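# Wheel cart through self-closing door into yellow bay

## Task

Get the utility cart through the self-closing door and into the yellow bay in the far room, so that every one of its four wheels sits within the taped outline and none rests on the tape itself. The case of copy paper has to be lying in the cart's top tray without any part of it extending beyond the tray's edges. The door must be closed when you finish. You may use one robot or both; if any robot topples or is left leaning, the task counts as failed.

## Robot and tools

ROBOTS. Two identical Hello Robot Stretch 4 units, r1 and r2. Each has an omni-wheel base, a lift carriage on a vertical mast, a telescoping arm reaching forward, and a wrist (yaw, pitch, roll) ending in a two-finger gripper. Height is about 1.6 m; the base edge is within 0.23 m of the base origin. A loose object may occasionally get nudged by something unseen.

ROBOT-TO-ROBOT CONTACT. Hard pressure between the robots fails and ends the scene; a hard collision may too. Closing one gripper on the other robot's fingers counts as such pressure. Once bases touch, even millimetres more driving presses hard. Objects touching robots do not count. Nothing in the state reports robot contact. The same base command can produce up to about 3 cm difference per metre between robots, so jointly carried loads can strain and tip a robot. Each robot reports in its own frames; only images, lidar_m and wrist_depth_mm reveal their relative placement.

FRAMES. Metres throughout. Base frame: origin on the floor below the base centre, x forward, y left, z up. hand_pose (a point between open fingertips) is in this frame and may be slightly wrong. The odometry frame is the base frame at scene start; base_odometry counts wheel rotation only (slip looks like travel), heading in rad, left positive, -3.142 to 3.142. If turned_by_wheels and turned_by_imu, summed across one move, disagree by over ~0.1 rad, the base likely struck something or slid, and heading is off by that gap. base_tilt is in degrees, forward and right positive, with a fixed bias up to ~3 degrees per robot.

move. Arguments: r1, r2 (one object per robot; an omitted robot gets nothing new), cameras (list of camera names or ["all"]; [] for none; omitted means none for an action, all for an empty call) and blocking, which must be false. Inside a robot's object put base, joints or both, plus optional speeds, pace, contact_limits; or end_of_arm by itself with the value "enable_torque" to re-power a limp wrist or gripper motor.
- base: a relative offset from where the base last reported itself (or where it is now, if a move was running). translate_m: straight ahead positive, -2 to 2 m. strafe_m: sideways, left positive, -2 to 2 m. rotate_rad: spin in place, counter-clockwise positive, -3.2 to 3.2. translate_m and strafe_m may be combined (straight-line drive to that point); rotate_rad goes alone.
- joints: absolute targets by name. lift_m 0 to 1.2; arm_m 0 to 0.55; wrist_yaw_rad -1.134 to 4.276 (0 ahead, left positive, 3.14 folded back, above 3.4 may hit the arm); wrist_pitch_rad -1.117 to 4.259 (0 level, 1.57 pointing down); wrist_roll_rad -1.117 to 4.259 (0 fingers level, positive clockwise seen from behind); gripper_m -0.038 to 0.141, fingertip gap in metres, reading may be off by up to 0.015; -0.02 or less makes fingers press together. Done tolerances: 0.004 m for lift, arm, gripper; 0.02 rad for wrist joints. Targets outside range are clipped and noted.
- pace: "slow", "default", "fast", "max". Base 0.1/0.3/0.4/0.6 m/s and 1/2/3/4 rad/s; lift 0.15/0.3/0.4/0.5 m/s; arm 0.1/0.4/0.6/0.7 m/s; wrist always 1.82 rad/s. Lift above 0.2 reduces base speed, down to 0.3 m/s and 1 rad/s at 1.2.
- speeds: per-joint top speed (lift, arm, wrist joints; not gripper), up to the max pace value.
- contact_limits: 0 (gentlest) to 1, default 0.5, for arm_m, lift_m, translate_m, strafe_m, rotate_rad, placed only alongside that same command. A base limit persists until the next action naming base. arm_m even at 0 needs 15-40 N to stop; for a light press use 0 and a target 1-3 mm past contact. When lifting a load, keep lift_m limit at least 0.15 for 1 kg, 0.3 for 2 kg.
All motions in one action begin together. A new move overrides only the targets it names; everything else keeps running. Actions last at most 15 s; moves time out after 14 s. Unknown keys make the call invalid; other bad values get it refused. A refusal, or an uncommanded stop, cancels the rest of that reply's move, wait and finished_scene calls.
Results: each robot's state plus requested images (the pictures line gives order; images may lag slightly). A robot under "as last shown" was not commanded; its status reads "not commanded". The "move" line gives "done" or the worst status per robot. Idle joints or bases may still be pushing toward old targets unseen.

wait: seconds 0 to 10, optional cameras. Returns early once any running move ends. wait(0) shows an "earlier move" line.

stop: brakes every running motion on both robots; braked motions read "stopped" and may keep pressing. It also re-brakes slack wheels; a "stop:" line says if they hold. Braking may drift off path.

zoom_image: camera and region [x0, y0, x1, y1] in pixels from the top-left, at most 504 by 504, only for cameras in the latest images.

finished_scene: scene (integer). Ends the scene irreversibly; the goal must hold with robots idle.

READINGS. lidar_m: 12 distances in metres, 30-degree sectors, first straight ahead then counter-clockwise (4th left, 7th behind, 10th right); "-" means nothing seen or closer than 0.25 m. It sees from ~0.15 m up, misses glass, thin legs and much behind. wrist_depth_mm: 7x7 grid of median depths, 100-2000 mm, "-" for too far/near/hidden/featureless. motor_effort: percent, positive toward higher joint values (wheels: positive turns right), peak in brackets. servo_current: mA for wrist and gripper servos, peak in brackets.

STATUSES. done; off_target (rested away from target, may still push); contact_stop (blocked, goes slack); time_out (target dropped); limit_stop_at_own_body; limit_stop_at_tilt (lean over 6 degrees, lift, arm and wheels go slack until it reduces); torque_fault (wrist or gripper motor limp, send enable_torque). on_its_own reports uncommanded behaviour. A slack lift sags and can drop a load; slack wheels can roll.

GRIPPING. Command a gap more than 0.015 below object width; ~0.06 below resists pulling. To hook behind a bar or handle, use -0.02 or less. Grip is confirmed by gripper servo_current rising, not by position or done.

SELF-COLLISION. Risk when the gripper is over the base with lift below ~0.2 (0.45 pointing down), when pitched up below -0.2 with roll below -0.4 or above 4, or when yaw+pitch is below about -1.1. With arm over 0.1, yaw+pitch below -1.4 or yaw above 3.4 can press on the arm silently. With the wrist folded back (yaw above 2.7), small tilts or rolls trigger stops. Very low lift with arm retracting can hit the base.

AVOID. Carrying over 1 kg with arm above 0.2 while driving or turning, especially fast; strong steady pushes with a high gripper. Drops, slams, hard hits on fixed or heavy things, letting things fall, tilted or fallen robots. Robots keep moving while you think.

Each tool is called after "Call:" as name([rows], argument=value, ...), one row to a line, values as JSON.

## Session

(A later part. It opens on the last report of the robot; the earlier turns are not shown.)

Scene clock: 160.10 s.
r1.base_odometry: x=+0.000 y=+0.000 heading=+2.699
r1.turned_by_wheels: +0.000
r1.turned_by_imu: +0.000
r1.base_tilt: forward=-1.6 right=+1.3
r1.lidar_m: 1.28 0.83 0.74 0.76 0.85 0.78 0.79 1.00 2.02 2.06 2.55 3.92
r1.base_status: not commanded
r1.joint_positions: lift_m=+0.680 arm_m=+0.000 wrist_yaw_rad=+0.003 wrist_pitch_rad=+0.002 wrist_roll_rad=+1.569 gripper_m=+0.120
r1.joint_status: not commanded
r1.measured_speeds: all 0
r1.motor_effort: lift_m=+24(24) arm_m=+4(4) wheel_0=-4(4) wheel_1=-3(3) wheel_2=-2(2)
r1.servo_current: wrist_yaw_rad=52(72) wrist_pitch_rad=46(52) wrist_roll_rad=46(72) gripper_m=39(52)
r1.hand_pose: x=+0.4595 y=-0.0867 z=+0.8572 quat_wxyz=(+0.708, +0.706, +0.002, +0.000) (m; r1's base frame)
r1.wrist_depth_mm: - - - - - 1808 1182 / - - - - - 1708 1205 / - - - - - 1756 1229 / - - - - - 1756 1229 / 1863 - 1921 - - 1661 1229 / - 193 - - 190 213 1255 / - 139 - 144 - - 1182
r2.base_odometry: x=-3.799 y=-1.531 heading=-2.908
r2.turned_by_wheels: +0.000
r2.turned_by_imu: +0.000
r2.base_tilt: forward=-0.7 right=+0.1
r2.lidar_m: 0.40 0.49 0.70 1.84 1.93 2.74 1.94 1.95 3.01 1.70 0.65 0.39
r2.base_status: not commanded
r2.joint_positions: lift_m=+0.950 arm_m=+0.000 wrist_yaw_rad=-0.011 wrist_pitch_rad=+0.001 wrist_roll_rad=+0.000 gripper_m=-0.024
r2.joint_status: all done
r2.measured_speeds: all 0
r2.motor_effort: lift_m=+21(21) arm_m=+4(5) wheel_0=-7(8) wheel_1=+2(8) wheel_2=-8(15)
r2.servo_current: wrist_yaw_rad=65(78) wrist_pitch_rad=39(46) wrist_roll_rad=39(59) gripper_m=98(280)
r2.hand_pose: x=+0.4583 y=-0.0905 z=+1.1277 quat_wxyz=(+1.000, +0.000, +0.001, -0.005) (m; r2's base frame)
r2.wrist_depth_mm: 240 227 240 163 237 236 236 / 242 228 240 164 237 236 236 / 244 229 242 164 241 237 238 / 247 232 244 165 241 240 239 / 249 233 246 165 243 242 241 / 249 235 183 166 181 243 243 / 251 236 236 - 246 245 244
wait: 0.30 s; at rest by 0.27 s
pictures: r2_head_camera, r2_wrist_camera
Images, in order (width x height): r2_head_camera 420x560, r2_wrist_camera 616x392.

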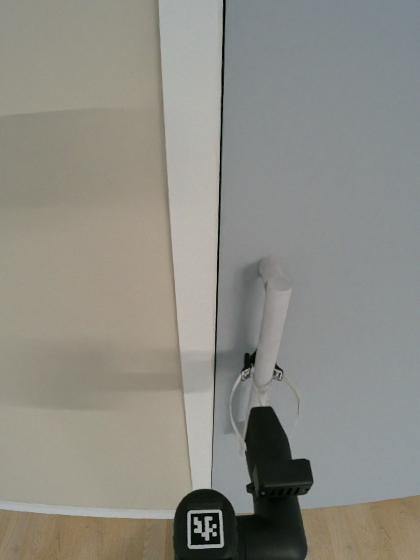

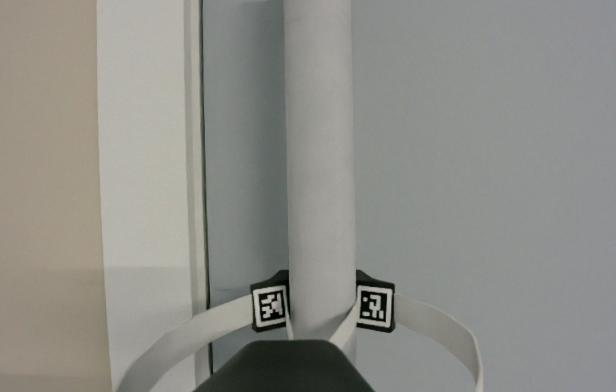

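Call:
move(blocking=false, r2={"base":{"translate_m":-0.257,"strafe_m":-0.127},"joints":{"wrist_yaw_rad":0.262,"gripper_m":0.005},"speeds":{"wrist_yaw_rad":0.1},"pace":"slow","contact_limits":{"translate_m":0.8}})

Call:
wait(seconds=5)

Call:
wait(seconds=0.3, cameras=["r2_wrist_camera","r2_head_camera"])

Scene clock: 166.37 s.
move: r2 moving
r1: as last shown
r1.lidar_m: 1.26 0.83 0.76 0.74 0.85 0.76 0.79 0.98 2.01 2.06 2.57 3.92
r1.servo_current: wrist_yaw_rad=52(52) wrist_pitch_rad=39(46) wrist_roll_rad=52(59) gripper_m=39(52)
r1.wrist_depth_mm: - - - - - 1661 1229 / - - - - - 1661 1205 / - - - - - 1708 1229 / - - - - - 1708 1255 / 1756 - 1921 - - 1661 1229 / - 193 - - 191 213 1255 / - 139 - 144 - - 1182
r2.base_odometry: x=-3.789 y=-1.521 heading=-2.909
r2.turned_by_wheels: -0.001
r2.turned_by_imu: -0.008
r2.base_tilt: forward=-0.5 right=+0.1
r2.lidar_m: 0.37 0.48 0.72 1.83 1.93 2.71 1.93 1.95 3.00 1.77 0.67 0.44
r2.base_status: translate_m moving; strafe_m moving
r2.joint_positions: lift_m=+0.950 arm_m=+0.000 wrist_yaw_rad=+0.016 wrist_pitch_rad=+0.001 wrist_roll_rad=+0.000 gripper_m=-0.011
r2.joint_status: wrist_yaw_rad moving; gripper_m moving
r2.measured_speeds: translate_m=-0.048 strafe_m=-0.024 rotate_rad=+0.003 lift_m=+0.000 arm_m=+0.000 wrist_yaw_rad=+0.107 wrist_pitch_rad=+0.000 wrist_roll_rad=+0.000
r2.motor_effort: lift_m=+21(21) arm_m=-3(4) wheel_0=-20(21) wheel_1=-7(12) wheel_2=+12(12)
r2.servo_current: wrist_yaw_rad=176(228) wrist_pitch_rad=39(46) wrist_roll_rad=72(72) gripper_m=33(98)
r2.contact_limits: translate_m 0.8
r2.hand_pose: x=+0.4607 y=-0.0827 z=+1.1277 quat_wxyz=(+1.000, +0.000, +0.001, +0.008) (m; r2's base frame)
r2.wrist_depth_mm: 250 235 245 167 240 238 237 / 251 236 248 171 243 240 238 / 253 236 248 169 244 241 240 / 255 240 249 170 244 243 240 / 257 240 251 171 247 244 242 / 257 242 239 169 181 245 244 / 260 243 242 - 249 245 246
pictures: none

Scene clock: 169.90 s.
earlier move: r2 done
r1.base_odometry: x=+0.000 y=+0.000 heading=+2.699
r1.turned_by_wheels: +0.000
r1.turned_by_imu: +0.000
r1.base_tilt: forward=-1.6 right=+1.3
r1.lidar_m: 1.30 0.85 0.74 0.77 0.86 0.77 0.79 0.98 2.03 2.04 2.54 3.94
r1.base_status: not commanded
r1.joint_positions: lift_m=+0.680 arm_m=+0.000 wrist_yaw_rad=+0.003 wrist_pitch_rad=+0.002 wrist_roll_rad=+1.569 gripper_m=+0.120
r1.joint_status: not commanded
r1.measured_speeds: all 0
r1.motor_effort: lift_m=+24(24) arm_m=+4(4) wheel_0=-4(4) wheel_1=-3(3) wheel_2=-2(2)
r1.servo_current: wrist_yaw_rad=52(65) wrist_pitch_rad=39(52) wrist_roll_rad=52(78) gripper_m=46(52)
r1.hand_pose: x=+0.4595 y=-0.0867 z=+0.8572 quat_wxyz=(+0.708, +0.706, +0.002, +0.000) (m; r1's base frame)
r1.wrist_depth_mm: - - - - - 1756 1182 / - - - - - 1756 1205 / - - - - - 1756 1229 / - - - - - 1756 1255 / 1863 - - - - 1808 1229 / - 203 211 - 191 214 1229 / - 139 - 145 - - 1229
r2.base_odometry: x=-3.579 y=-1.348 heading=-2.908
r2.turned_by_wheels: +0.001
r2.turned_by_imu: -0.136
r2.base_tilt: forward=-0.6 right=+0.1
r2.lidar_m: 0.40 0.71 0.91 1.89 1.93 2.44 1.77 1.68 3.10 2.84 1.13 0.60
r2.base_status: done
r2.joint_positions: lift_m=+0.950 arm_m=+0.000 wrist_yaw_rad=+0.257 wrist_pitch_rad=+0.001 wrist_roll_rad=+0.000 gripper_m=+0.005
r2.joint_status: all done
r2.measured_speeds: all 0
r2.motor_effort: lift_m=+20(21) arm_m=-4(4) wheel_0=-10(24) wheel_1=-10(16) wheel_2=+15(19)
r2.servo_current: wrist_yaw_rad=46(228) wrist_pitch_rad=33(46) wrist_roll_rad=39(72) gripper_m=46(98)
r2.contact_limits: translate_m 0.8
r2.hand_pose: x=+0.4720 y=-0.0114 z=+1.1277 quat_wxyz=(+0.992, +0.000, +0.001, +0.128) (m; r2's base frame)
r2.wrist_depth_mm: - - 247 175 255 260 263 / - - 248 176 256 260 265 / - - 250 177 259 262 266 / - - 251 177 260 264 268 / - - 253 177 262 266 268 / - - 187 177 186 268 272 / - 116 255 - 265 270 274
wait: 3.53 of 5 s (r2 has come to rest)
pictures: none

Scene clock: 170.20 s.
r1.base_odometry: x=+0.000 y=+0.000 heading=+2.699
r1.turned_by_wheels: +0.000
r1.turned_by_imu: +0.000
r1.base_tilt: forward=-1.6 right=+1.3
r1.lidar_m: 1.26 0.83 0.74 0.75 0.87 0.76 0.80 1.00 2.01 2.06 2.56 3.91
r1.base_status: not commanded
r1.joint_positions: lift_m=+0.680 arm_m=+0.000 wrist_yaw_rad=+0.003 wrist_pitch_rad=+0.002 wrist_roll_rad=+1.569 gripper_m=+0.120
r1.joint_status: not commanded
r1.measured_speeds: all 0
r1.motor_effort: lift_m=+24(24) arm_m=+4(4) wheel_0=-4(4) wheel_1=-3(3) wheel_2=-2(2)
r1.servo_current: wrist_yaw_rad=52(65) wrist_pitch_rad=39(52) wrist_roll_rad=46(78) gripper_m=46(52)
r1.hand_pose: x=+0.4595 y=-0.0867 z=+0.8572 quat_wxyz=(+0.708, +0.706, +0.002, +0.000) (m; r1's base frame)
r1.wrist_depth_mm: - - - - - 1756 1229 / - - - - - 1756 1229 / - - - - - 1756 1205 / - - - - - 1756 1229 / 1808 - - - - 1808 1205 / - 202 211 - 191 214 1255 / - 139 - 144 - - 1182
r2.base_odometry: x=-3.579 y=-1.348 heading=-2.908
r2.turned_by_wheels: +0.000
r2.turned_by_imu: +0.000
r2.base_tilt: forward=-0.6 right=+0.1
r2.lidar_m: 0.39 0.69 0.92 1.89 1.92 2.45 1.77 1.71 3.09 2.85 1.14 0.53
r2.base_status: done
r2.joint_positions: lift_m=+0.950 arm_m=+0.000 wrist_yaw_rad=+0.257 wrist_pitch_rad=+0.001 wrist_roll_rad=+0.000 gripper_m=+0.005
r2.joint_status: all done
r2.measured_speeds: all 0
r2.motor_effort: lift_m=+21(21) arm_m=-4(4) wheel_0=-10(24) wheel_1=-10(16) wheel_2=+15(19)
r2.servo_current: wrist_yaw_rad=59(228) wrist_pitch_rad=39(46) wrist_roll_rad=46(72) gripper_m=52(98)
r2.contact_limits: translate_m 0.8
r2.hand_pose: x=+0.4720 y=-0.0114 z=+1.1277 quat_wxyz=(+0.992, +0.000, +0.001, +0.128) (m; r2's base frame)
r2.wrist_depth_mm: - - 247 176 255 260 264 / - - 249 177 256 260 264 / - - 249 176 258 263 265 / - - 251 177 259 264 267 / - - 252 177 260 265 270 / - - 187 178 185 266 272 / - 115 255 - 264 268 272
wait: 0.30 s; at rest by 0.27 s
pictures: r2_head_camera, r2_wrist_camera
Images, in order (width x height): r2_head_camera 420x560, r2_wrist_camera 616x392.

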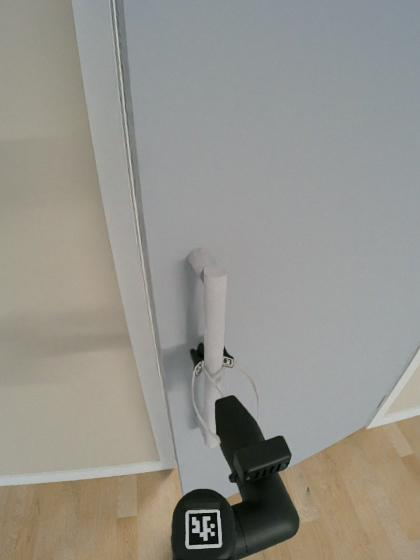

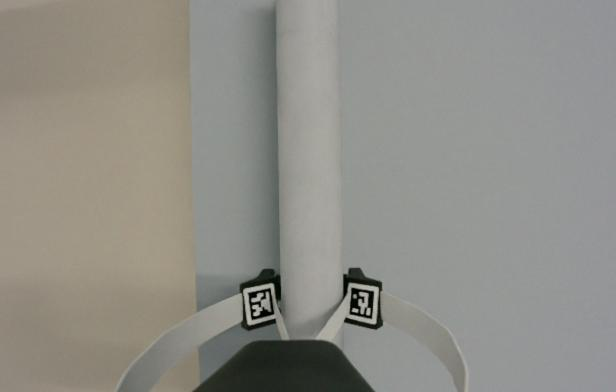

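Call:
move(blocking=false, r2={"base":{"translate_m":-0.136,"strafe_m":-0.308},"joints":{"wrist_yaw_rad":0.82},"speeds":{"wrist_yaw_rad":0.12},"pace":"slow","contact_limits":{"translate_m":0.8}})

Call:
wait(seconds=8)

Call:
wait(seconds=1.0, cameras=["r2_wrist_camera","r2_head_camera","r2_head_left_camera"])

Scene clock: 177.67 s.
move: r2 moving
r1: as last shown
r1.base_tilt: forward=-1.5 right=+1.3
r1.lidar_m: 1.29 0.85 0.74 0.76 0.83 0.77 0.78 0.98 2.03 2.05 2.56 3.93
r1.motor_effort: lift_m=+24(24) arm_m=+4(4) wheel_0=-4(4) wheel_1=-3(3) wheel_2=-1(2)
r1.servo_current: wrist_yaw_rad=52(59) wrist_pitch_rad=39(46) wrist_roll_rad=33(65) gripper_m=39(46)
r1.wrist_depth_mm: - - - - - 1708 1255 / - - - - - 1756 1229 / - - - - - 1708 1205 / - - - - - 1756 1255 / 1863 - - - - 1756 1255 / - 202 211 - 191 214 1255 / - 139 - 145 - - 1205
r2.base_odometry: x=-3.576 y=-1.335 heading=-2.908
r2.turned_by_wheels: +0.000
r2.turned_by_imu: -0.004
r2.base_tilt: forward=-0.7 right=+0.1
r2.lidar_m: 0.42 0.71 0.92 1.90 1.94 2.48 1.74 1.69 3.11 2.82 1.14 0.60
r2.base_status: translate_m moving; strafe_m moving
r2.joint_positions: lift_m=+0.950 arm_m=+0.000 wrist_yaw_rad=+0.302 wrist_pitch_rad=+0.001 wrist_roll_rad=+0.000 gripper_m=+0.005
r2.joint_status: wrist_yaw_rad moving
r2.measured_speeds: translate_m=-0.019 strafe_m=-0.043 rotate_rad=-0.005 lift_m=+0.000 arm_m=+0.000 wrist_yaw_rad=+0.121 wrist_pitch_rad=+0.000 wrist_roll_rad=+0.000
r2.motor_effort: lift_m=+21(21) arm_m=-3(4) wheel_0=-6(10) wheel_1=-14(14) wheel_2=+15(16)
r2.servo_current: wrist_yaw_rad=98(104) wrist_pitch_rad=39(46) wrist_roll_rad=46(52) gripper_m=52(52)
r2.contact_limits: translate_m 0.8
r2.hand_pose: x=+0.4723 y=+0.0024 z=+1.1277 quat_wxyz=(+0.989, +0.000, +0.001, +0.151) (m; r2's base frame)
r2.wrist_depth_mm: - - 250 175 253 255 257 / - - 251 178 256 257 259 / - - 251 176 255 258 259 / - - 253 176 257 260 262 / - - 255 178 258 262 263 / - - 188 177 185 263 266 / - 115 257 - 263 265 267
pictures: none

Scene clock: 182.20 s.
earlier move: r2 done
r1.base_odometry: x=+0.000 y=+0.000 heading=+2.699
r1.turned_by_wheels: +0.000
r1.turned_by_imu: +0.000
r1.base_tilt: forward=-1.6 right=+1.3
r1.lidar_m: 1.30 0.84 0.75 0.77 0.86 0.76 0.78 0.99 2.04 2.06 2.58 3.92
r1.base_status: not commanded
r1.joint_positions: lift_m=+0.680 arm_m=+0.000 wrist_yaw_rad=+0.003 wrist_pitch_rad=+0.002 wrist_roll_rad=+1.569 gripper_m=+0.120
r1.joint_status: not commanded
r1.measured_speeds: all 0
r1.motor_effort: lift_m=+24(24) arm_m=+4(4) wheel_0=-3(4) wheel_1=-3(4) wheel_2=-2(2)
r1.servo_current: wrist_yaw_rad=59(72) wrist_pitch_rad=39(52) wrist_roll_rad=65(65) gripper_m=46(52)
r1.hand_pose: x=+0.4595 y=-0.0867 z=+0.8572 quat_wxyz=(+0.708, +0.706, +0.002, +0.000) (m; r1's base frame)
r1.wrist_depth_mm: - - - - - 1708 1205 / - - - - - 1708 1229 / - - - - - 1756 1229 / - - - - - 1756 1229 / 1863 - - - - 1808 1255 / - 211 - - 211 213 1281 / - 139 - 145 - - 1229
r2.base_odometry: x=-3.519 y=-1.017 heading=-2.907
r2.turned_by_wheels: +0.001
r2.turned_by_imu: +0.242
r2.base_tilt: forward=-0.6 right=+0.0
r2.lidar_m: 0.47 0.39 1.25 2.18 2.37 3.58 1.57 3.25 2.61 2.12 0.95 0.54
r2.base_status: done
r2.joint_positions: lift_m=+0.950 arm_m=+0.000 wrist_yaw_rad=+0.817 wrist_pitch_rad=+0.001 wrist_roll_rad=+0.000 gripper_m=+0.005
r2.joint_status: all done
r2.measured_speeds: all 0
r2.motor_effort: lift_m=+21(21) arm_m=-4(4) wheel_0=+7(26) wheel_1=-6(17) wheel_2=+16(25)
r2.servo_current: wrist_yaw_rad=46(137) wrist_pitch_rad=39(46) wrist_roll_rad=39(59) gripper_m=52(59)
r2.contact_limits: translate_m 0.8
r2.hand_pose: x=+0.4320 y=+0.1505 z=+1.1277 quat_wxyz=(+0.918, +0.000, +0.000, +0.397) (m; r2's base frame)
r2.wrist_depth_mm: - - - 176 224 196 178 / - - - 181 231 198 180 / - - - 177 229 200 181 / - - - 177 230 200 182 / - - - 178 231 202 183 / - - 185 178 186 198 184 / - 139 - - 229 195 -
wait: 4.53 of 8 s (r2 has come to rest)
pictures: none

Scene clock: 183.20 s.
r1.base_odometry: x=+0.000 y=+0.000 heading=+2.699
r1.turned_by_wheels: +0.000
r1.turned_by_imu: +0.000
r1.base_tilt: forward=-1.6 right=+1.3
r1.lidar_m: 1.27 0.85 0.74 0.76 0.86 0.76 0.79 1.00 2.03 2.06 2.54 3.90
r1.base_status: not commanded
r1.joint_positions: lift_m=+0.680 arm_m=+0.000 wrist_yaw_rad=+0.003 wrist_pitch_rad=+0.002 wrist_roll_rad=+1.569 gripper_m=+0.120
r1.joint_status: not commanded
r1.measured_speeds: all 0
r1.motor_effort: lift_m=+24(24) arm_m=+4(4) wheel_0=-4(4) wheel_1=-3(4) wheel_2=-2(2)
r1.servo_current: wrist_yaw_rad=59(72) wrist_pitch_rad=33(52) wrist_roll_rad=39(65) gripper_m=46(52)
r1.hand_pose: x=+0.4595 y=-0.0867 z=+0.8572 quat_wxyz=(+0.708, +0.706, +0.002, +0.000) (m; r1's base frame)
r1.wrist_depth_mm: - - - - - 1756 1182 / - - - - - 1756 1229 / - - - - - 1756 1229 / - - - - - 1756 1229 / 1921 - - - - 1756 1205 / - 210 - - 211 213 1255 / - 139 - 145 - - 1229
r2.base_odometry: x=-3.519 y=-1.017 heading=-2.907
r2.turned_by_wheels: +0.000
r2.turned_by_imu: +0.000
r2.base_tilt: forward=-0.6 right=+0.0
r2.lidar_m: 0.47 0.42 1.28 2.19 2.41 3.57 1.56 3.28 2.59 2.12 0.95 0.56
r2.base_status: done
r2.joint_positions: lift_m=+0.950 arm_m=+0.000 wrist_yaw_rad=+0.817 wrist_pitch_rad=+0.001 wrist_roll_rad=+0.000 gripper_m=+0.005
r2.joint_status: all done
r2.measured_speeds: all 0
r2.motor_effort: lift_m=+21(21) arm_m=-4(4) wheel_0=+7(26) wheel_1=-6(17) wheel_2=+16(25)
r2.servo_current: wrist_yaw_rad=52(137) wrist_pitch_rad=39(46) wrist_roll_rad=46(59) gripper_m=52(59)
r2.contact_limits: translate_m 0.8
r2.hand_pose: x=+0.4320 y=+0.1505 z=+1.1277 quat_wxyz=(+0.918, +0.000, +0.000, +0.397) (m; r2's base frame)
r2.wrist_depth_mm: - - - 176 224 197 179 / - - - 181 231 198 180 / - - - 177 229 199 181 / - - - 177 230 201 182 / - - - 178 230 201 183 / - - 185 178 186 199 185 / - 139 - - 229 196 -
wait: 1.00 s; at rest by 0.27 s
pictures: r2_head_camera, r2_head_left_camera, r2_wrist_camera
Images, in order (width x height): r2_head_camera 420x560, r2_head_left_camera 420x672, r2_wrist_camera 616x392.

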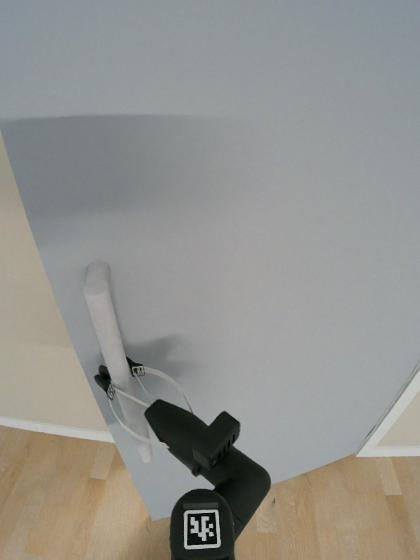

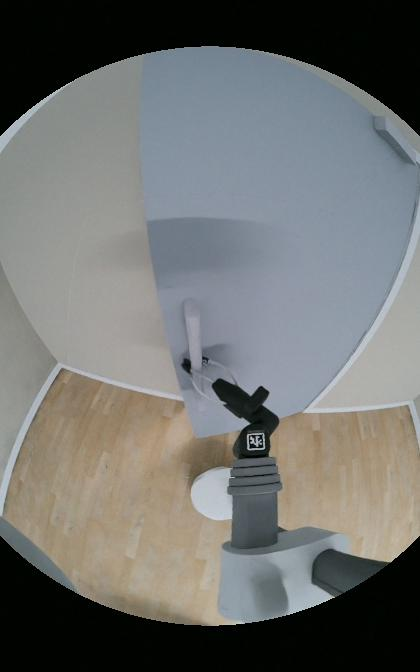

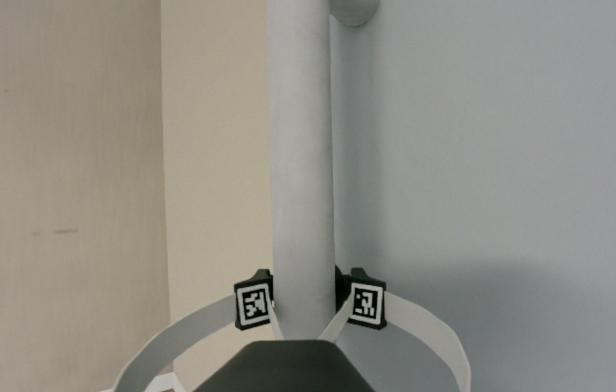

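Call:
move(blocking=false, r2={"base":{"translate_m":-0.34,"strafe_m":-0.255},"joints":{"wrist_yaw_rad":0.87},"speeds":{"wrist_yaw_rad":0.05},"pace":"slow","contact_limits":{"translate_m":0.8}})

Call:
wait(seconds=8)

Call:
wait(seconds=2, cameras=["r2_wrist_camera","r2_head_left_camera"])

Scene clock: 198.20 s.
move: r2 moving
r1: as last shown
r1.lidar_m: 1.25 0.83 0.75 0.77 0.88 0.76 0.77 0.98 2.02 2.04 2.58 3.92
r1.motor_effort: lift_m=+24(24) arm_m=+4(4) wheel_0=-3(4) wheel_1=-3(3) wheel_2=-2(2)
r1.servo_current: wrist_yaw_rad=59(59) wrist_pitch_rad=39(46) wrist_roll_rad=39(59) gripper_m=39(46)
r1.wrist_depth_mm: - - - - - 1708 1205 / - - - - - 1756 1205 / - - - - - 1708 1229 / - - - - - 1808 1255 / 1863 - - - - 1756 1255 / - 211 - - 213 213 1255 / - 139 - 144 - - 1255
r2.base_odometry: x=-3.510 y=-1.006 heading=-2.906
r2.turned_by_wheels: +0.001
r2.turned_by_imu: +0.001
r2.base_tilt: forward=-0.6 right=+0.1
r2.lidar_m: 0.45 0.38 1.30 2.19 2.38 3.62 1.53 3.27 2.58 2.09 0.98 0.56
r2.base_status: translate_m moving; strafe_m moving
r2.joint_positions: lift_m=+0.950 arm_m=+0.000 wrist_yaw_rad=+0.839 wrist_pitch_rad=+0.001 wrist_roll_rad=+0.000 gripper_m=+0.005
r2.joint_status: wrist_yaw_rad moving
r2.measured_speeds: translate_m=-0.042 strafe_m=-0.033 rotate_rad=+0.003 lift_m=+0.000 arm_m=+0.000 wrist_yaw_rad=+0.050 wrist_pitch_rad=+0.000 wrist_roll_rad=+0.000
r2.motor_effort: lift_m=+21(21) arm_m=-4(4) wheel_0=+8(8) wheel_1=-13(15) wheel_2=+18(20)
r2.servo_current: wrist_yaw_rad=46(91) wrist_pitch_rad=39(46) wrist_roll_rad=39(52) gripper_m=46(52)
r2.contact_limits: translate_m 0.8
r2.hand_pose: x=+0.4287 y=+0.1561 z=+1.1277 quat_wxyz=(+0.913, +0.000, +0.000, +0.407) (m; r2's base frame)
r2.wrist_depth_mm: - - - 176 224 196 178 / - - - 181 228 198 180 / - - - 176 229 199 181 / - - - 177 230 200 182 / - - - 178 232 202 183 / - - 186 178 186 199 183 / - 138 - - 229 195 -
pictures: none

Scene clock: 203.33 s.
earlier move: r2 done
r1.base_odometry: x=+0.000 y=+0.000 heading=+2.699
r1.turned_by_wheels: +0.000
r1.turned_by_imu: +0.000
r1.base_tilt: forward=-1.6 right=+1.3
r1.lidar_m: 1.26 0.82 0.74 0.76 0.86 0.77 0.78 0.98 2.01 2.06 2.57 3.92
r1.base_status: not commanded
r1.joint_positions: lift_m=+0.680 arm_m=+0.000 wrist_yaw_rad=+0.003 wrist_pitch_rad=+0.002 wrist_roll_rad=+1.569 gripper_m=+0.120
r1.joint_status: not commanded
r1.measured_speeds: all 0
r1.motor_effort: lift_m=+24(24) arm_m=+4(4) wheel_0=-3(4) wheel_1=-3(3) wheel_2=-2(2)
r1.servo_current: wrist_yaw_rad=65(72) wrist_pitch_rad=46(52) wrist_roll_rad=52(72) gripper_m=39(52)
r1.hand_pose: x=+0.4595 y=-0.0867 z=+0.8572 quat_wxyz=(+0.708, +0.706, +0.002, +0.000) (m; r1's base frame)
r1.wrist_depth_mm: - - - - - 1708 1205 / - - - - - 1756 1229 / - - - - - 1808 1205 / - - - - - 1756 1205 / 1863 - - - - 1756 1281 / - - - - - 213 1229 / - - - 144 - 1756 1281
r2.base_odometry: x=-3.248 y=-0.690 heading=-2.905
r2.turned_by_wheels: +0.001
r2.turned_by_imu: +0.247
r2.base_tilt: forward=-0.6 right=-0.1
r2.lidar_m: 0.46 0.40 2.43 2.51 3.11 1.33 1.86 2.49 2.26 1.63 1.03 0.60
r2.base_status: done
r2.joint_positions: lift_m=+0.950 arm_m=+0.000 wrist_yaw_rad=+0.884 wrist_pitch_rad=+0.001 wrist_roll_rad=+0.000 gripper_m=+0.005
r2.joint_status: all done
r2.measured_speeds: translate_m=-0.001 strafe_m=+0.000 rotate_rad=-0.002 lift_m=+0.000 arm_m=+0.000 wrist_yaw_rad=+0.000 wrist_pitch_rad=+0.000 wrist_roll_rad=+0.000
r2.motor_effort: lift_m=+21(21) arm_m=-3(4) wheel_0=+13(24) wheel_1=-3(15) wheel_2=+10(26)
r2.servo_current: wrist_yaw_rad=78(91) wrist_pitch_rad=39(46) wrist_roll_rad=39(59) gripper_m=52(59)
r2.contact_limits: translate_m 0.8
r2.hand_pose: x=+0.4214 y=+0.1675 z=+1.1277 quat_wxyz=(+0.904, +0.000, +0.000, +0.428) (m; r2's base frame)
r2.wrist_depth_mm: - - - 176 223 195 178 / - - - 187 224 196 179 / - - - 178 226 198 180 / - - - 179 229 199 181 / - - - 179 229 200 182 / - - 191 179 186 197 183 / - - - - 227 194 -
wait: 5.13 of 8 s (r2 has come to rest)
pictures: none

Scene clock: 205.33 s.
r1.base_odometry: x=+0.000 y=+0.000 heading=+2.699
r1.turned_by_wheels: +0.000
r1.turned_by_imu: +0.000
r1.base_tilt: forward=-1.6 right=+1.3
r1.lidar_m: 1.31 0.83 0.74 0.74 0.85 0.77 0.79 0.98 2.03 2.04 2.58 3.90
r1.base_status: not commanded
r1.joint_positions: lift_m=+0.680 arm_m=+0.000 wrist_yaw_rad=+0.003 wrist_pitch_rad=+0.002 wrist_roll_rad=+1.569 gripper_m=+0.120
r1.joint_status: not commanded
r1.measured_speeds: all 0
r1.motor_effort: lift_m=+24(24) arm_m=+4(4) wheel_0=-3(4) wheel_1=-3(3) wheel_2=-2(2)
r1.servo_current: wrist_yaw_rad=52(72) wrist_pitch_rad=46(52) wrist_roll_rad=52(72) gripper_m=46(52)
r1.hand_pose: x=+0.4595 y=-0.0867 z=+0.8572 quat_wxyz=(+0.708, +0.706, +0.002, +0.000) (m; r1's base frame)
r1.wrist_depth_mm: - - - - - 1708 1205 / - - - - - 1756 1205 / - - - - - 1756 1229 / - - - - - 1756 1229 / 1863 - - - - 1756 1205 / - - - - - 213 1255 / - - - 145 - 1756 1229
r2.base_odometry: x=-3.248 y=-0.690 heading=-2.905
r2.turned_by_wheels: +0.000
r2.turned_by_imu: +0.005
r2.base_tilt: forward=-0.6 right=+0.0
r2.lidar_m: 0.47 0.38 2.43 2.49 3.13 1.36 1.86 2.49 2.25 1.63 1.08 0.58
r2.base_status: done
r2.joint_positions: lift_m=+0.950 arm_m=+0.000 wrist_yaw_rad=+0.884 wrist_pitch_rad=+0.001 wrist_roll_rad=+0.000 gripper_m=+0.005
r2.joint_status: all done
r2.measured_speeds: all 0
r2.motor_effort: lift_m=+21(21) arm_m=-4(4) wheel_0=+12(24) wheel_1=-2(15) wheel_2=+10(26)
r2.servo_current: wrist_yaw_rad=78(91) wrist_pitch_rad=39(46) wrist_roll_rad=59(59) gripper_m=46(59)
r2.contact_limits: translate_m 0.8
r2.hand_pose: x=+0.4214 y=+0.1675 z=+1.1277 quat_wxyz=(+0.904, +0.000, +0.000, +0.428) (m; r2's base frame)
r2.wrist_depth_mm: - - - 176 222 198 177 / - - - 187 225 196 178 / - - - 178 227 197 180 / - - - 179 228 198 181 / - - - 179 229 200 181 / - - 192 178 187 196 183 / - - - - 227 193 183
wait: 2.00 s; at rest by 0.27 s
pictures: r2_head_left_camera, r2_wrist_camera
Images, in order (width x height): r2_head_left_camera 420x672, r2_wrist_camera 616x392.

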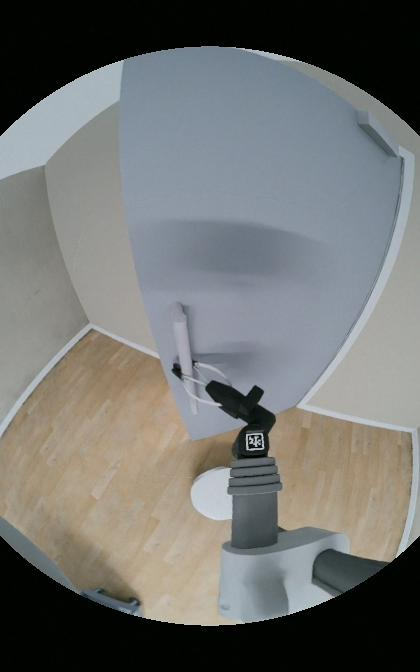

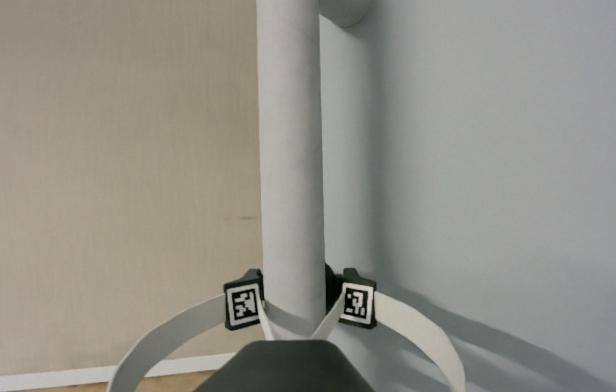

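Call:
move(blocking=false, r2={"base":{"translate_m":-0.25,"strafe_m":-0.38},"pace":"slow","contact_limits":{"translate_m":0.8}})

Call:
wait(seconds=8)

Call:
wait(seconds=1, cameras=["r2_wrist_camera","r2_head_left_camera","r1_head_camera"])

Scene clock: 214.80 s.
move: r2 moving
r1: as last shown
r1.lidar_m: 1.29 0.82 0.74 0.74 0.85 0.76 0.78 0.98 2.02 2.08 2.55 3.93
r1.servo_current: wrist_yaw_rad=46(59) wrist_pitch_rad=39(46) wrist_roll_rad=46(59) gripper_m=46(46)
r1.wrist_depth_mm: - - - - - 1708 1182 / - - - - - 1808 1205 / - - - - - 1708 1229 / - - - - - 1756 1229 / 1863 - - - - 1756 1229 / - - - - - 213 1255 / - - - 145 - 1808 1255
r2.base_odometry: x=-3.244 y=-0.678 heading=-2.903
r2.turned_by_wheels: +0.002
r2.turned_by_imu: +0.013
r2.base_tilt: forward=-0.6 right=+0.0
r2.lidar_m: 0.45 0.40 2.50 2.56 3.17 1.35 3.71 2.45 2.24 1.64 1.04 0.57
r2.base_status: translate_m moving; strafe_m moving
r2.joint_positions: lift_m=+0.950 arm_m=+0.000 wrist_yaw_rad=+0.884 wrist_pitch_rad=+0.001 wrist_roll_rad=+0.000 gripper_m=+0.005
r2.joint_status: not commanded
r2.measured_speeds: translate_m=-0.025 strafe_m=-0.043 rotate_rad=+0.002 lift_m=+0.000 arm_m=+0.000 wrist_yaw_rad=+0.000 wrist_pitch_rad=+0.000 wrist_roll_rad=+0.000
r2.motor_effort: lift_m=+20(21) arm_m=-3(4) wheel_0=+21(21) wheel_1=-10(11) wheel_2=+15(19)
r2.servo_current: wrist_yaw_rad=78(91) wrist_pitch_rad=46(46) wrist_roll_rad=46(52) gripper_m=52(52)
r2.contact_limits: translate_m 0.8
r2.hand_pose: x=+0.4214 y=+0.1675 z=+1.1277 quat_wxyz=(+0.904, +0.000, +0.000, +0.428) (m; r2's base frame)
r2.wrist_depth_mm: - - - 177 222 193 176 / - - - 177 224 195 177 / - - - 178 225 196 179 / - - - 179 226 197 180 / - - - 178 229 199 180 / - - 190 179 186 196 181 / - - - - 227 192 182
pictures: none

Scene clock: 220.17 s.
earlier move: r2 done
r1.base_odometry: x=+0.000 y=+0.000 heading=+2.699
r1.turned_by_wheels: +0.000
r1.turned_by_imu: +0.000
r1.base_tilt: forward=-1.6 right=+1.3
r1.lidar_m: 1.30 0.82 0.74 0.75 0.84 0.76 0.77 0.98 2.03 2.06 2.56 3.92
r1.base_status: not commanded
r1.joint_positions: lift_m=+0.680 arm_m=+0.000 wrist_yaw_rad=+0.003 wrist_pitch_rad=+0.002 wrist_roll_rad=+1.569 gripper_m=+0.120
r1.joint_status: not commanded
r1.measured_speeds: all 0
r1.motor_effort: lift_m=+24(24) arm_m=+4(4) wheel_0=-4(4) wheel_1=-3(3) wheel_2=-2(2)
r1.servo_current: wrist_yaw_rad=59(72) wrist_pitch_rad=39(52) wrist_roll_rad=39(72) gripper_m=39(52)
r1.hand_pose: x=+0.4595 y=-0.0867 z=+0.8572 quat_wxyz=(+0.708, +0.706, +0.002, +0.000) (m; r1's base frame)
r1.wrist_depth_mm: - - - - - 1708 1205 / - - - - - 1756 1205 / - - - - - 1708 1205 / - - - - - 1808 1255 / 1863 - - - - 1808 1229 / - - - - - 213 1281 / - - - 145 - 1863 1229
r2.base_odometry: x=-3.095 y=-0.262 heading=-2.907
r2.turned_by_wheels: -0.004
r2.turned_by_imu: +0.866
r2.base_tilt: forward=-0.7 right=+0.1
r2.lidar_m: 0.38 0.44 3.07 1.68 1.97 2.48 2.08 1.40 0.77 0.50 0.37 0.35
r2.base_status: done
r2.joint_positions: lift_m=+0.950 arm_m=+0.000 wrist_yaw_rad=+0.850 wrist_pitch_rad=+0.001 wrist_roll_rad=+0.000 gripper_m=+0.005
r2.joint_status: not commanded
r2.measured_speeds: translate_m=+0.000 strafe_m=+0.000 rotate_rad=-0.001 lift_m=+0.000 arm_m=+0.000 wrist_yaw_rad=-0.005 wrist_pitch_rad=+0.000 wrist_roll_rad=+0.000
r2.on_its_own: wrist_yaw_rad is at rest, and its servo_current (124 mA) is outside its rest range (0 to 104 mA)
r2.motor_effort: lift_m=+20(21) arm_m=-6(7) wheel_0=-11(25) wheel_1=-13(18) wheel_2=+3(30)
r2.servo_current: wrist_yaw_rad=124(124) wrist_pitch_rad=46(46) wrist_roll_rad=39(65) gripper_m=46(59)
r2.contact_limits: translate_m 0.8
r2.hand_pose: x=+0.4272 y=+0.1588 z=+1.1277 quat_wxyz=(+0.911, +0.000, +0.000, +0.412) (m; r2's base frame)
r2.wrist_depth_mm: - - - - 235 189 - / - - - - 263 191 - / - - - - 266 194 - / - - - - 267 204 - / - - - 232 268 195 - / - - - 227 180 177 - / - - - - 272 208 -
wait: 5.37 of 8 s (r2 has come to rest)
pictures: none

Scene clock: 221.17 s.
r1.base_odometry: x=+0.000 y=+0.000 heading=+2.699
r1.turned_by_wheels: +0.000
r1.turned_by_imu: +0.000
r1.base_tilt: forward=-1.6 right=+1.3
r1.lidar_m: 1.26 0.83 0.75 0.77 0.85 0.78 0.78 0.98 2.00 2.06 2.56 3.92
r1.base_status: not commanded
r1.joint_positions: lift_m=+0.680 arm_m=+0.000 wrist_yaw_rad=+0.003 wrist_pitch_rad=+0.002 wrist_roll_rad=+1.569 gripper_m=+0.120
r1.joint_status: not commanded
r1.measured_speeds: all 0
r1.motor_effort: lift_m=+24(24) arm_m=+4(4) wheel_0=-4(4) wheel_1=-3(3) wheel_2=-2(2)
r1.servo_current: wrist_yaw_rad=39(72) wrist_pitch_rad=39(52) wrist_roll_rad=39(72) gripper_m=39(52)
r1.hand_pose: x=+0.4595 y=-0.0867 z=+0.8572 quat_wxyz=(+0.708, +0.706, +0.002, +0.000) (m; r1's base frame)
r1.wrist_depth_mm: - - - - - 1708 1205 / - - - - - 1708 1205 / - - - - - 1756 1205 / - - - - - 1808 1229 / 1808 - - - - 1756 1255 / - - - - - 214 1229 / - 160 - 144 - - 1229
r2.base_odometry: x=-3.095 y=-0.261 heading=-2.905
r2.turned_by_wheels: +0.002
r2.turned_by_imu: +0.001
r2.base_tilt: forward=-0.7 right=+0.1
r2.lidar_m: 0.49 2.68 3.08 1.69 2.00 2.48 2.05 1.42 0.80 0.53 0.43 0.41
r2.base_status: done
r2.joint_positions: lift_m=+0.950 arm_m=+0.000 wrist_yaw_rad=+0.868 wrist_pitch_rad=+0.001 wrist_roll_rad=+0.000 gripper_m=+0.005
r2.joint_status: not commanded
r2.measured_speeds: all 0
r2.motor_effort: lift_m=+20(21) arm_m=-6(7) wheel_0=-1(25) wheel_1=+2(18) wheel_2=+1(30)
r2.servo_current: wrist_yaw_rad=33(124) wrist_pitch_rad=46(46) wrist_roll_rad=52(65) gripper_m=46(59)
r2.contact_limits: translate_m 0.8
r2.hand_pose: x=+0.4241 y=+0.1636 z=+1.1277 quat_wxyz=(+0.907, +0.000, +0.000, +0.421) (m; r2's base frame)
r2.wrist_depth_mm: - - - - - - 277 / - - - - - - 226 / - - - - - - 283 / - - - - - - 285 / - - - - - - 285 / - - - 193 183 - 285 / - - - - - 247 285
wait: 1.00 s; at rest by 0.27 s
pictures: r1_head_camera, r2_head_left_camera, r2_wrist_camera
Images, in order (width x height): r1_head_camera 420x560, r2_head_left_camera 420x672, r2_wrist_camera 616x392.

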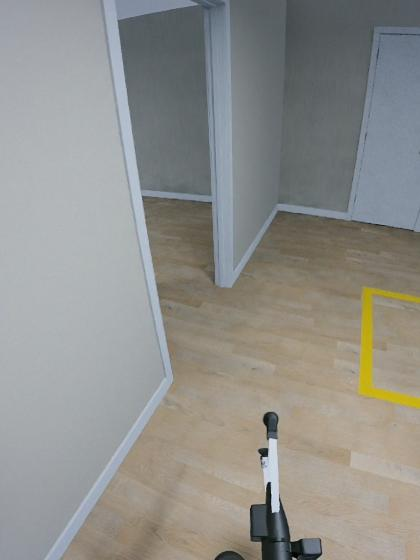

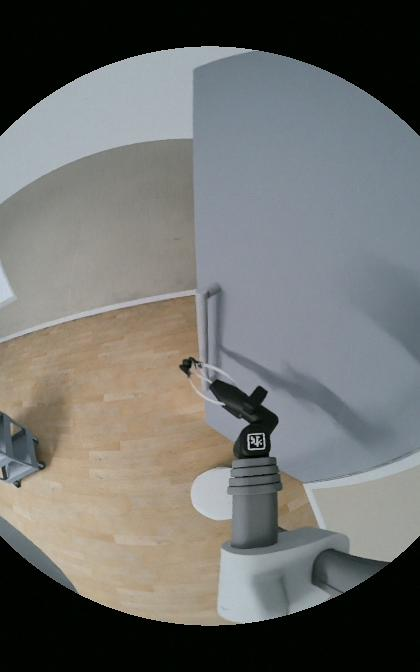

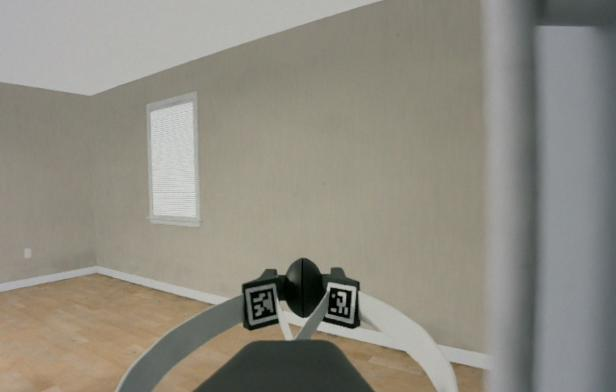

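Call:
wait(seconds=0.1, cameras=["r2_wrist_camera","r2_head_left_camera","r1_head_camera","r2_head_camera"])

Scene clock: 224.57 s.
r1.base_odometry: x=+0.000 y=+0.000 heading=+2.699
r1.turned_by_wheels: +0.000
r1.turned_by_imu: +0.000
r1.base_tilt: forward=-1.6 right=+1.2
r1.lidar_m: 1.28 0.84 0.75 0.77 0.86 0.76 0.76 0.99 2.03 2.06 2.55 3.93
r1.base_status: not commanded
r1.joint_positions: lift_m=+0.680 arm_m=+0.000 wrist_yaw_rad=+0.003 wrist_pitch_rad=+0.002 wrist_roll_rad=+1.569 gripper_m=+0.120
r1.joint_status: not commanded
r1.measured_speeds: all 0
r1.motor_effort: lift_m=+24(24) arm_m=+4(4) wheel_0=-4(4) wheel_1=-3(3) wheel_2=-2(2)
r1.servo_current: wrist_yaw_rad=52(72) wrist_pitch_rad=39(52) wrist_roll_rad=59(72) gripper_m=46(52)
r1.hand_pose: x=+0.4595 y=-0.0867 z=+0.8572 quat_wxyz=(+0.708, +0.706, +0.002, +0.000) (m; r1's base frame)
r1.wrist_depth_mm: - - - - - 1756 1205 / - - - - - 1756 1205 / - - - - - 1708 1229 / - - - - - 1756 1229 / 1808 - - - - 1661 1229 / - 193 - - 191 213 1255 / - 138 - 144 - - 1205
r2.base_odometry: x=-3.095 y=-0.261 heading=-2.905
r2.turned_by_wheels: +0.000
r2.turned_by_imu: +0.000
r2.base_tilt: forward=-0.7 right=+0.1
r2.lidar_m: 1.28 2.67 3.06 1.69 1.97 2.47 2.07 1.42 0.79 0.63 0.63 0.72
r2.base_status: done
r2.joint_positions: lift_m=+0.950 arm_m=+0.000 wrist_yaw_rad=+0.868 wrist_pitch_rad=+0.001 wrist_roll_rad=+0.000 gripper_m=+0.005
r2.joint_status: not commanded
r2.measured_speeds: all 0
r2.motor_effort: lift_m=+20(21) arm_m=-5(7) wheel_0=-1(25) wheel_1=+1(18) wheel_2=+1(30)
r2.servo_current: wrist_yaw_rad=39(124) wrist_pitch_rad=39(46) wrist_roll_rad=46(65) gripper_m=52(59)
r2.contact_limits: translate_m 0.8
r2.hand_pose: x=+0.4241 y=+0.1636 z=+1.1277 quat_wxyz=(+0.907, +0.000, +0.000, +0.421) (m; r2's base frame)
r2.wrist_depth_mm: - - - - - - - / - - - - - - - / - - - - - - - / - - - - - - - / - - - - - - - / - - - 193 184 - - / - - - - - - -
wait: 0.10 s; at rest from the start
pictures: r1_head_camera, r2_head_camera, r2_head_left_camera, r2_wrist_camera
Images, in order (width x height): r1_head_camera 420x560, r2_head_camera 420x560, r2_head_left_camera 420x672, r2_wrist_camera 616x392.

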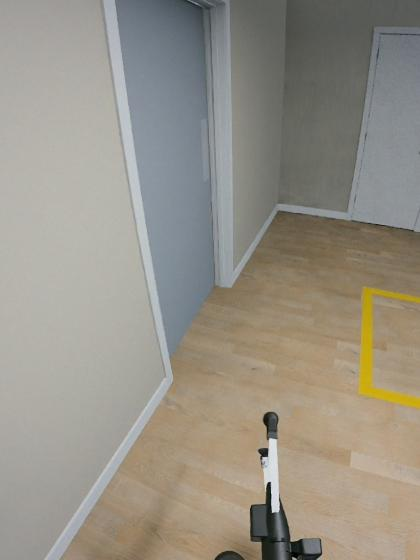

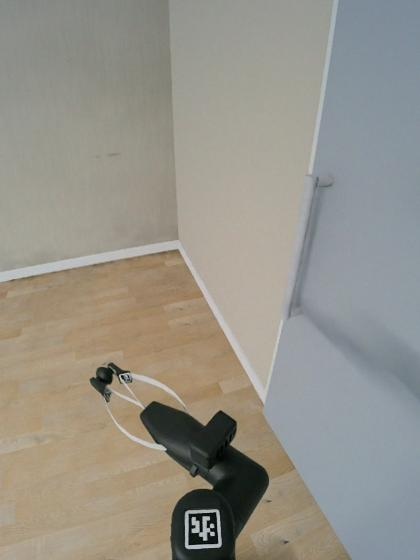

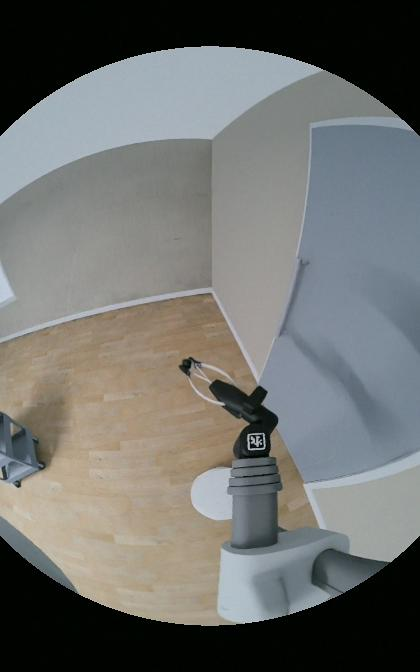

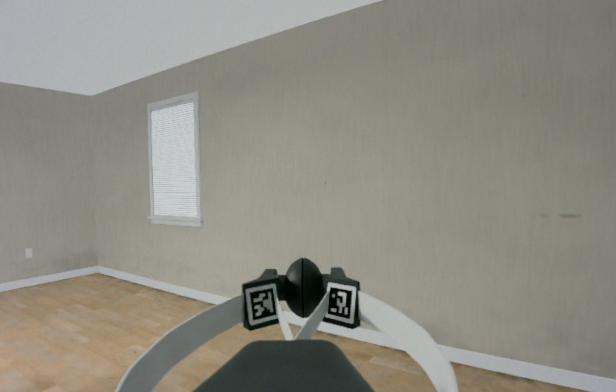

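Call:
move(blocking=false, r2={"base":{"strafe_m":0.35},"joints":{"wrist_yaw_rad":0.0,"gripper_m":0.12}})

Call:
wait(seconds=4)

Call:
move(blocking=false, r2={"base":{"rotate_rad":-1.26}})

Call:
wait(seconds=4)

Call:
wait(seconds=0.3, cameras=["r2_wrist_camera","r2_head_camera"])

Scene clock: 233.13 s.
move: r2 moving
r1: as last shown
r1.base_tilt: forward=-1.6 right=+1.3
r1.lidar_m: 1.26 0.82 0.73 0.76 0.86 0.77 0.79 0.99 2.04 2.07 2.57 3.92
r1.servo_current: wrist_yaw_rad=65(65) wrist_pitch_rad=39(46) wrist_roll_rad=46(65) gripper_m=46(46)
r1.wrist_depth_mm: - - - - - 1708 1182 / - - - - - 1756 1205 / - - - - - 1756 1229 / - - - - - 1756 1229 / 1808 - 1921 - - 1708 1255 / - 193 - - 191 213 1229 / - 139 - 144 - - 1205
r2.base_odometry: x=-3.086 y=-0.297 heading=-2.905
r2.turned_by_wheels: +0.000
r2.turned_by_imu: +0.001
r2.base_tilt: forward=-0.7 right=+0.1
r2.lidar_m: 1.32 2.66 3.04 1.63 1.97 2.49 2.08 1.48 0.83 0.69 0.67 0.77
r2.base_status: strafe_m moving
r2.joint_positions: lift_m=+0.950 arm_m=+0.000 wrist_yaw_rad=+0.307 wrist_pitch_rad=+0.001 wrist_roll_rad=+0.000 gripper_m=+0.025
r2.joint_status: wrist_yaw_rad moving; gripper_m moving
r2.measured_speeds: translate_m=+0.000 strafe_m=+0.141 rotate_rad=-0.001 lift_m=+0.000 arm_m=+0.000 wrist_yaw_rad=-1.739 wrist_pitch_rad=+0.000 wrist_roll_rad=+0.000
r2.motor_effort: lift_m=+20(20) arm_m=-6(6) wheel_0=-11(11) wheel_1=+9(11) wheel_2=+0(1)
r2.servo_current: wrist_yaw_rad=124(176) wrist_pitch_rad=46(46) wrist_roll_rad=52(52) gripper_m=98(98)
r2.hand_pose: x=+0.4723 y=+0.0039 z=+1.1277 quat_wxyz=(+0.988, +0.000, +0.001, +0.153) (m; r2's base frame)
r2.wrist_depth_mm: - - - - - - - / - - - - - - - / - - - - - - - / - - - - - - - / - - - - - - - / - - 195 207 185 - - / - - - - - - -
pictures: none

Scene clock: 235.13 s.
earlier move: r2 done
r1.base_odometry: x=+0.000 y=+0.000 heading=+2.699
r1.turned_by_wheels: +0.000
r1.turned_by_imu: +0.000
r1.base_tilt: forward=-1.6 right=+1.3
r1.lidar_m: 1.30 0.82 0.73 0.77 0.86 0.76 0.77 1.00 2.02 2.06 2.57 3.90
r1.base_status: not commanded
r1.joint_positions: lift_m=+0.680 arm_m=+0.000 wrist_yaw_rad=+0.003 wrist_pitch_rad=+0.002 wrist_roll_rad=+1.569 gripper_m=+0.120
r1.joint_status: not commanded
r1.measured_speeds: all 0
r1.motor_effort: lift_m=+24(24) arm_m=+4(4) wheel_0=-4(4) wheel_1=-3(3) wheel_2=-2(2)
r1.servo_current: wrist_yaw_rad=59(72) wrist_pitch_rad=46(52) wrist_roll_rad=46(65) gripper_m=39(52)
r1.hand_pose: x=+0.4595 y=-0.0867 z=+0.8572 quat_wxyz=(+0.708, +0.706, +0.002, +0.000) (m; r1's base frame)
r1.wrist_depth_mm: - - - - - 1661 1182 / - - - - - 1708 1205 / - - - - - 1756 1255 / - - - - - 1808 1229 / 1808 - 1983 - - 1661 1205 / - 193 - - 191 212 1255 / - 139 - 145 - - 1182
r2.base_odometry: x=-3.013 y=-0.602 heading=-2.905
r2.turned_by_wheels: +0.000
r2.turned_by_imu: +0.001
r2.base_tilt: forward=-0.7 right=+0.1
r2.lidar_m: 1.88 2.59 2.95 1.33 1.50 2.60 2.18 2.13 1.19 0.97 0.97 1.13
r2.base_status: done
r2.joint_positions: lift_m=+0.950 arm_m=+0.000 wrist_yaw_rad=+0.003 wrist_pitch_rad=+0.001 wrist_roll_rad=+0.000 gripper_m=+0.120
r2.joint_status: all done
r2.measured_speeds: all 0
r2.motor_effort: lift_m=+20(20) arm_m=-6(6) wheel_0=-2(13) wheel_1=+2(12) wheel_2=+0(2)
r2.servo_current: wrist_yaw_rad=39(176) wrist_pitch_rad=39(46) wrist_roll_rad=52(59) gripper_m=52(124)
r2.hand_pose: x=+0.4597 y=-0.0866 z=+1.1277 quat_wxyz=(+1.000, +0.000, +0.001, +0.001) (m; r2's base frame)
r2.wrist_depth_mm: - - - - - - - / - - - - - - - / - - - - - - - / - - - - - - - / - - - - - - - / - - 201 - 187 - - / - - - - - - -
wait: 2.00 of 4 s (r2 has come to rest)
pictures: none

Scene clock: 235.63 s.
move: r2 moving
r1: as last shown
r1.lidar_m: 1.30 0.83 0.73 0.76 0.88 0.77 0.78 0.98 2.04 2.06 2.54 3.93
r1.motor_effort: lift_m=+24(24) arm_m=+4(4) wheel_0=-3(4) wheel_1=-3(3) wheel_2=-2(2)
r1.servo_current: wrist_yaw_rad=46(59) wrist_pitch_rad=46(52) wrist_roll_rad=52(52) gripper_m=46(46)
r1.wrist_depth_mm: - - - - - 1756 1205 / - - - - - 1708 1205 / - - - - - 1708 1229 / - - - - - 1708 1229 / 1808 - 1921 - - 1661 1229 / - 193 - - 191 212 1281 / - 139 - 144 - - 1182
r2.base_odometry: x=-3.013 y=-0.602 heading=-3.126
r2.turned_by_wheels: -0.220
r2.turned_by_imu: -0.214
r2.base_tilt: forward=-0.7 right=+0.0
r2.lidar_m: 1.42 2.56 2.68 1.50 1.34 3.11 2.26 2.16 1.41 1.03 0.96 1.02
r2.base_status: rotate_rad moving
r2.joint_positions: lift_m=+0.950 arm_m=+0.000 wrist_yaw_rad=+0.003 wrist_pitch_rad=+0.001 wrist_roll_rad=+0.000 gripper_m=+0.120
r2.joint_status: not commanded
r2.measured_speeds: translate_m=+0.001 strafe_m=+0.000 rotate_rad=-0.852 lift_m=+0.000 arm_m=+0.000 wrist_yaw_rad=+0.000 wrist_pitch_rad=+0.000 wrist_roll_rad=+0.000
r2.motor_effort: lift_m=+20(20) arm_m=-6(6) wheel_0=+10(10) wheel_1=+9(10) wheel_2=+9(11)
r2.servo_current: wrist_yaw_rad=59(59) wrist_pitch_rad=46(46) wrist_roll_rad=59(59) gripper_m=52(59)
r2.hand_pose: x=+0.4597 y=-0.0866 z=+1.1277 quat_wxyz=(+1.000, +0.000, +0.001, +0.001) (m; r2's base frame)
r2.wrist_depth_mm: - - - - - - - / - - - - - - - / - - - - - - 715 / - - - - - - - / - - - - - - - / - - 201 - 185 - - / - - - - - - -
pictures: none

Scene clock: 237.13 s.
earlier move: r2 done
r1.base_odometry: x=+0.000 y=+0.000 heading=+2.699
r1.turned_by_wheels: +0.000
r1.turned_by_imu: +0.000
r1.base_tilt: forward=-1.6 right=+1.3
r1.lidar_m: 1.28 0.83 0.74 0.75 0.83 0.77 0.77 0.99 2.04 2.05 2.55 3.91
r1.base_status: not commanded
r1.joint_positions: lift_m=+0.680 arm_m=+0.000 wrist_yaw_rad=+0.003 wrist_pitch_rad=+0.002 wrist_roll_rad=+1.569 gripper_m=+0.120
r1.joint_status: not commanded
r1.measured_speeds: all 0
r1.motor_effort: lift_m=+24(24) arm_m=+3(4) wheel_0=-4(4) wheel_1=-3(3) wheel_2=-2(2)
r1.servo_current: wrist_yaw_rad=39(59) wrist_pitch_rad=39(52) wrist_roll_rad=39(65) gripper_m=39(46)
r1.hand_pose: x=+0.4595 y=-0.0867 z=+0.8572 quat_wxyz=(+0.708, +0.706, +0.002, +0.000) (m; r1's base frame)
r1.wrist_depth_mm: - - - - - 1708 1182 / - - - - - 1708 1182 / - - - - - 1708 1205 / - - - - - 1756 1255 / 1756 - 1983 - - 1756 1229 / - 193 - - 191 213 1255 / - 139 - 145 - - 1182
r2.base_odometry: x=-3.013 y=-0.602 heading=+2.119
r2.turned_by_wheels: -1.039
r2.turned_by_imu: -1.011
r2.base_tilt: forward=-0.7 right=+0.1
r2.lidar_m: 0.98 1.01 1.44 2.57 2.73 1.50 1.33 2.99 2.26 2.16 1.36 1.00
r2.base_status: done
r2.joint_positions: lift_m=+0.950 arm_m=+0.000 wrist_yaw_rad=+0.003 wrist_pitch_rad=+0.001 wrist_roll_rad=+0.000 gripper_m=+0.120
r2.joint_status: not commanded
r2.measured_speeds: all 0
r2.motor_effort: lift_m=+20(20) arm_m=-6(6) wheel_0=+4(10) wheel_1=+2(10) wheel_2=+4(11)
r2.servo_current: wrist_yaw_rad=39(59) wrist_pitch_rad=39(46) wrist_roll_rad=46(59) gripper_m=46(59)
r2.hand_pose: x=+0.4597 y=-0.0866 z=+1.1277 quat_wxyz=(+1.000, +0.000, +0.001, +0.001) (m; r2's base frame)
r2.wrist_depth_mm: - - - - - - - / - - - - - - - / - - - - - - - / - - - - - - - / - - - - - - - / - 185 189 - 185 - - / - - - - - - -
wait: 1.50 of 4 s (r2 has come to rest)
pictures: none

Scene clock: 237.43 s.
r1.base_odometry: x=+0.000 y=+0.000 heading=+2.699
r1.turned_by_wheels: +0.000
r1.turned_by_imu: +0.000
r1.base_tilt: forward=-1.6 right=+1.3
r1.lidar_m: 1.29 0.83 0.73 0.75 0.87 0.78 0.78 0.98 2.02 2.07 2.57 3.92
r1.base_status: not commanded
r1.joint_positions: lift_m=+0.680 arm_m=+0.000 wrist_yaw_rad=+0.003 wrist_pitch_rad=+0.002 wrist_roll_rad=+1.569 gripper_m=+0.120
r1.joint_status: not commanded
r1.measured_speeds: all 0
r1.motor_effort: lift_m=+24(24) arm_m=+3(4) wheel_0=-4(4) wheel_1=-3(3) wheel_2=-2(2)
r1.servo_current: wrist_yaw_rad=65(59) wrist_pitch_rad=39(52) wrist_roll_rad=39(65) gripper_m=39(46)
r1.hand_pose: x=+0.4595 y=-0.0867 z=+0.8572 quat_wxyz=(+0.708, +0.706, +0.002, +0.000) (m; r1's base frame)
r1.wrist_depth_mm: - - - - - 1661 1182 / - - - - - 1708 1229 / - - - - - 1808 1205 / - - - - - 1756 1229 / 1808 - 1863 - - 1661 1205 / - 193 - - 190 212 1229 / - 139 - 145 - - 1182
r2.base_odometry: x=-3.013 y=-0.602 heading=+2.119
r2.turned_by_wheels: +0.000
r2.turned_by_imu: +0.000
r2.base_tilt: forward=-0.7 right=+0.1
r2.lidar_m: 0.98 1.01 1.45 2.59 2.73 1.50 1.32 2.99 2.24 2.15 1.37 1.01
r2.base_status: done
r2.joint_positions: lift_m=+0.950 arm_m=+0.000 wrist_yaw_rad=+0.003 wrist_pitch_rad=+0.001 wrist_roll_rad=+0.000 gripper_m=+0.120
r2.joint_status: not commanded
r2.measured_speeds: all 0
r2.motor_effort: lift_m=+20(20) arm_m=-6(6) wheel_0=+4(10) wheel_1=+2(10) wheel_2=+4(11)
r2.servo_current: wrist_yaw_rad=46(59) wrist_pitch_rad=39(46) wrist_roll_rad=46(59) gripper_m=52(59)
r2.hand_pose: x=+0.4597 y=-0.0866 z=+1.1277 quat_wxyz=(+1.000, +0.000, +0.001, +0.001) (m; r2's base frame)
r2.wrist_depth_mm: - - - - - - - / - - - - - - - / - - - - - - - / - - - - - - - / - - - - - - - / - 185 190 - 185 - - / - - - - - - -
wait: 0.30 s; at rest by 0.27 s
pictures: r2_head_camera, r2_wrist_camera
Images, in order (width x height): r2_head_camera 420x560, r2_wrist_camera 616x392.

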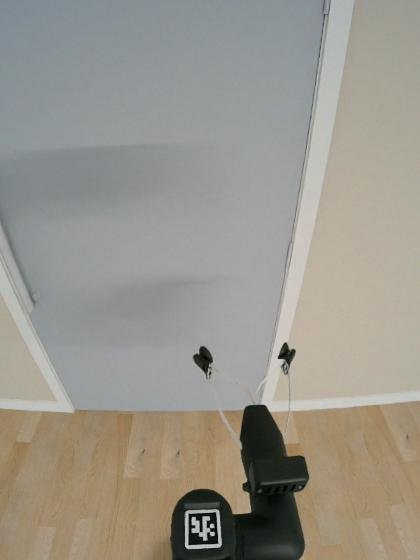

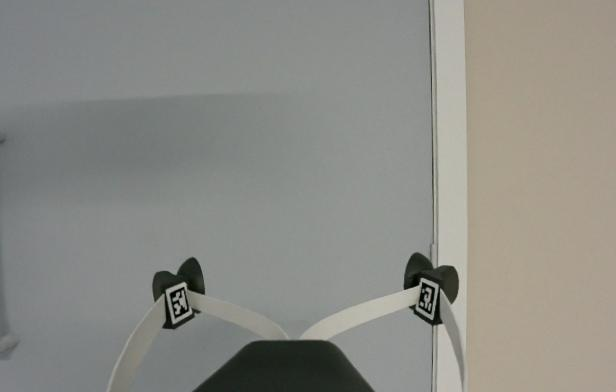

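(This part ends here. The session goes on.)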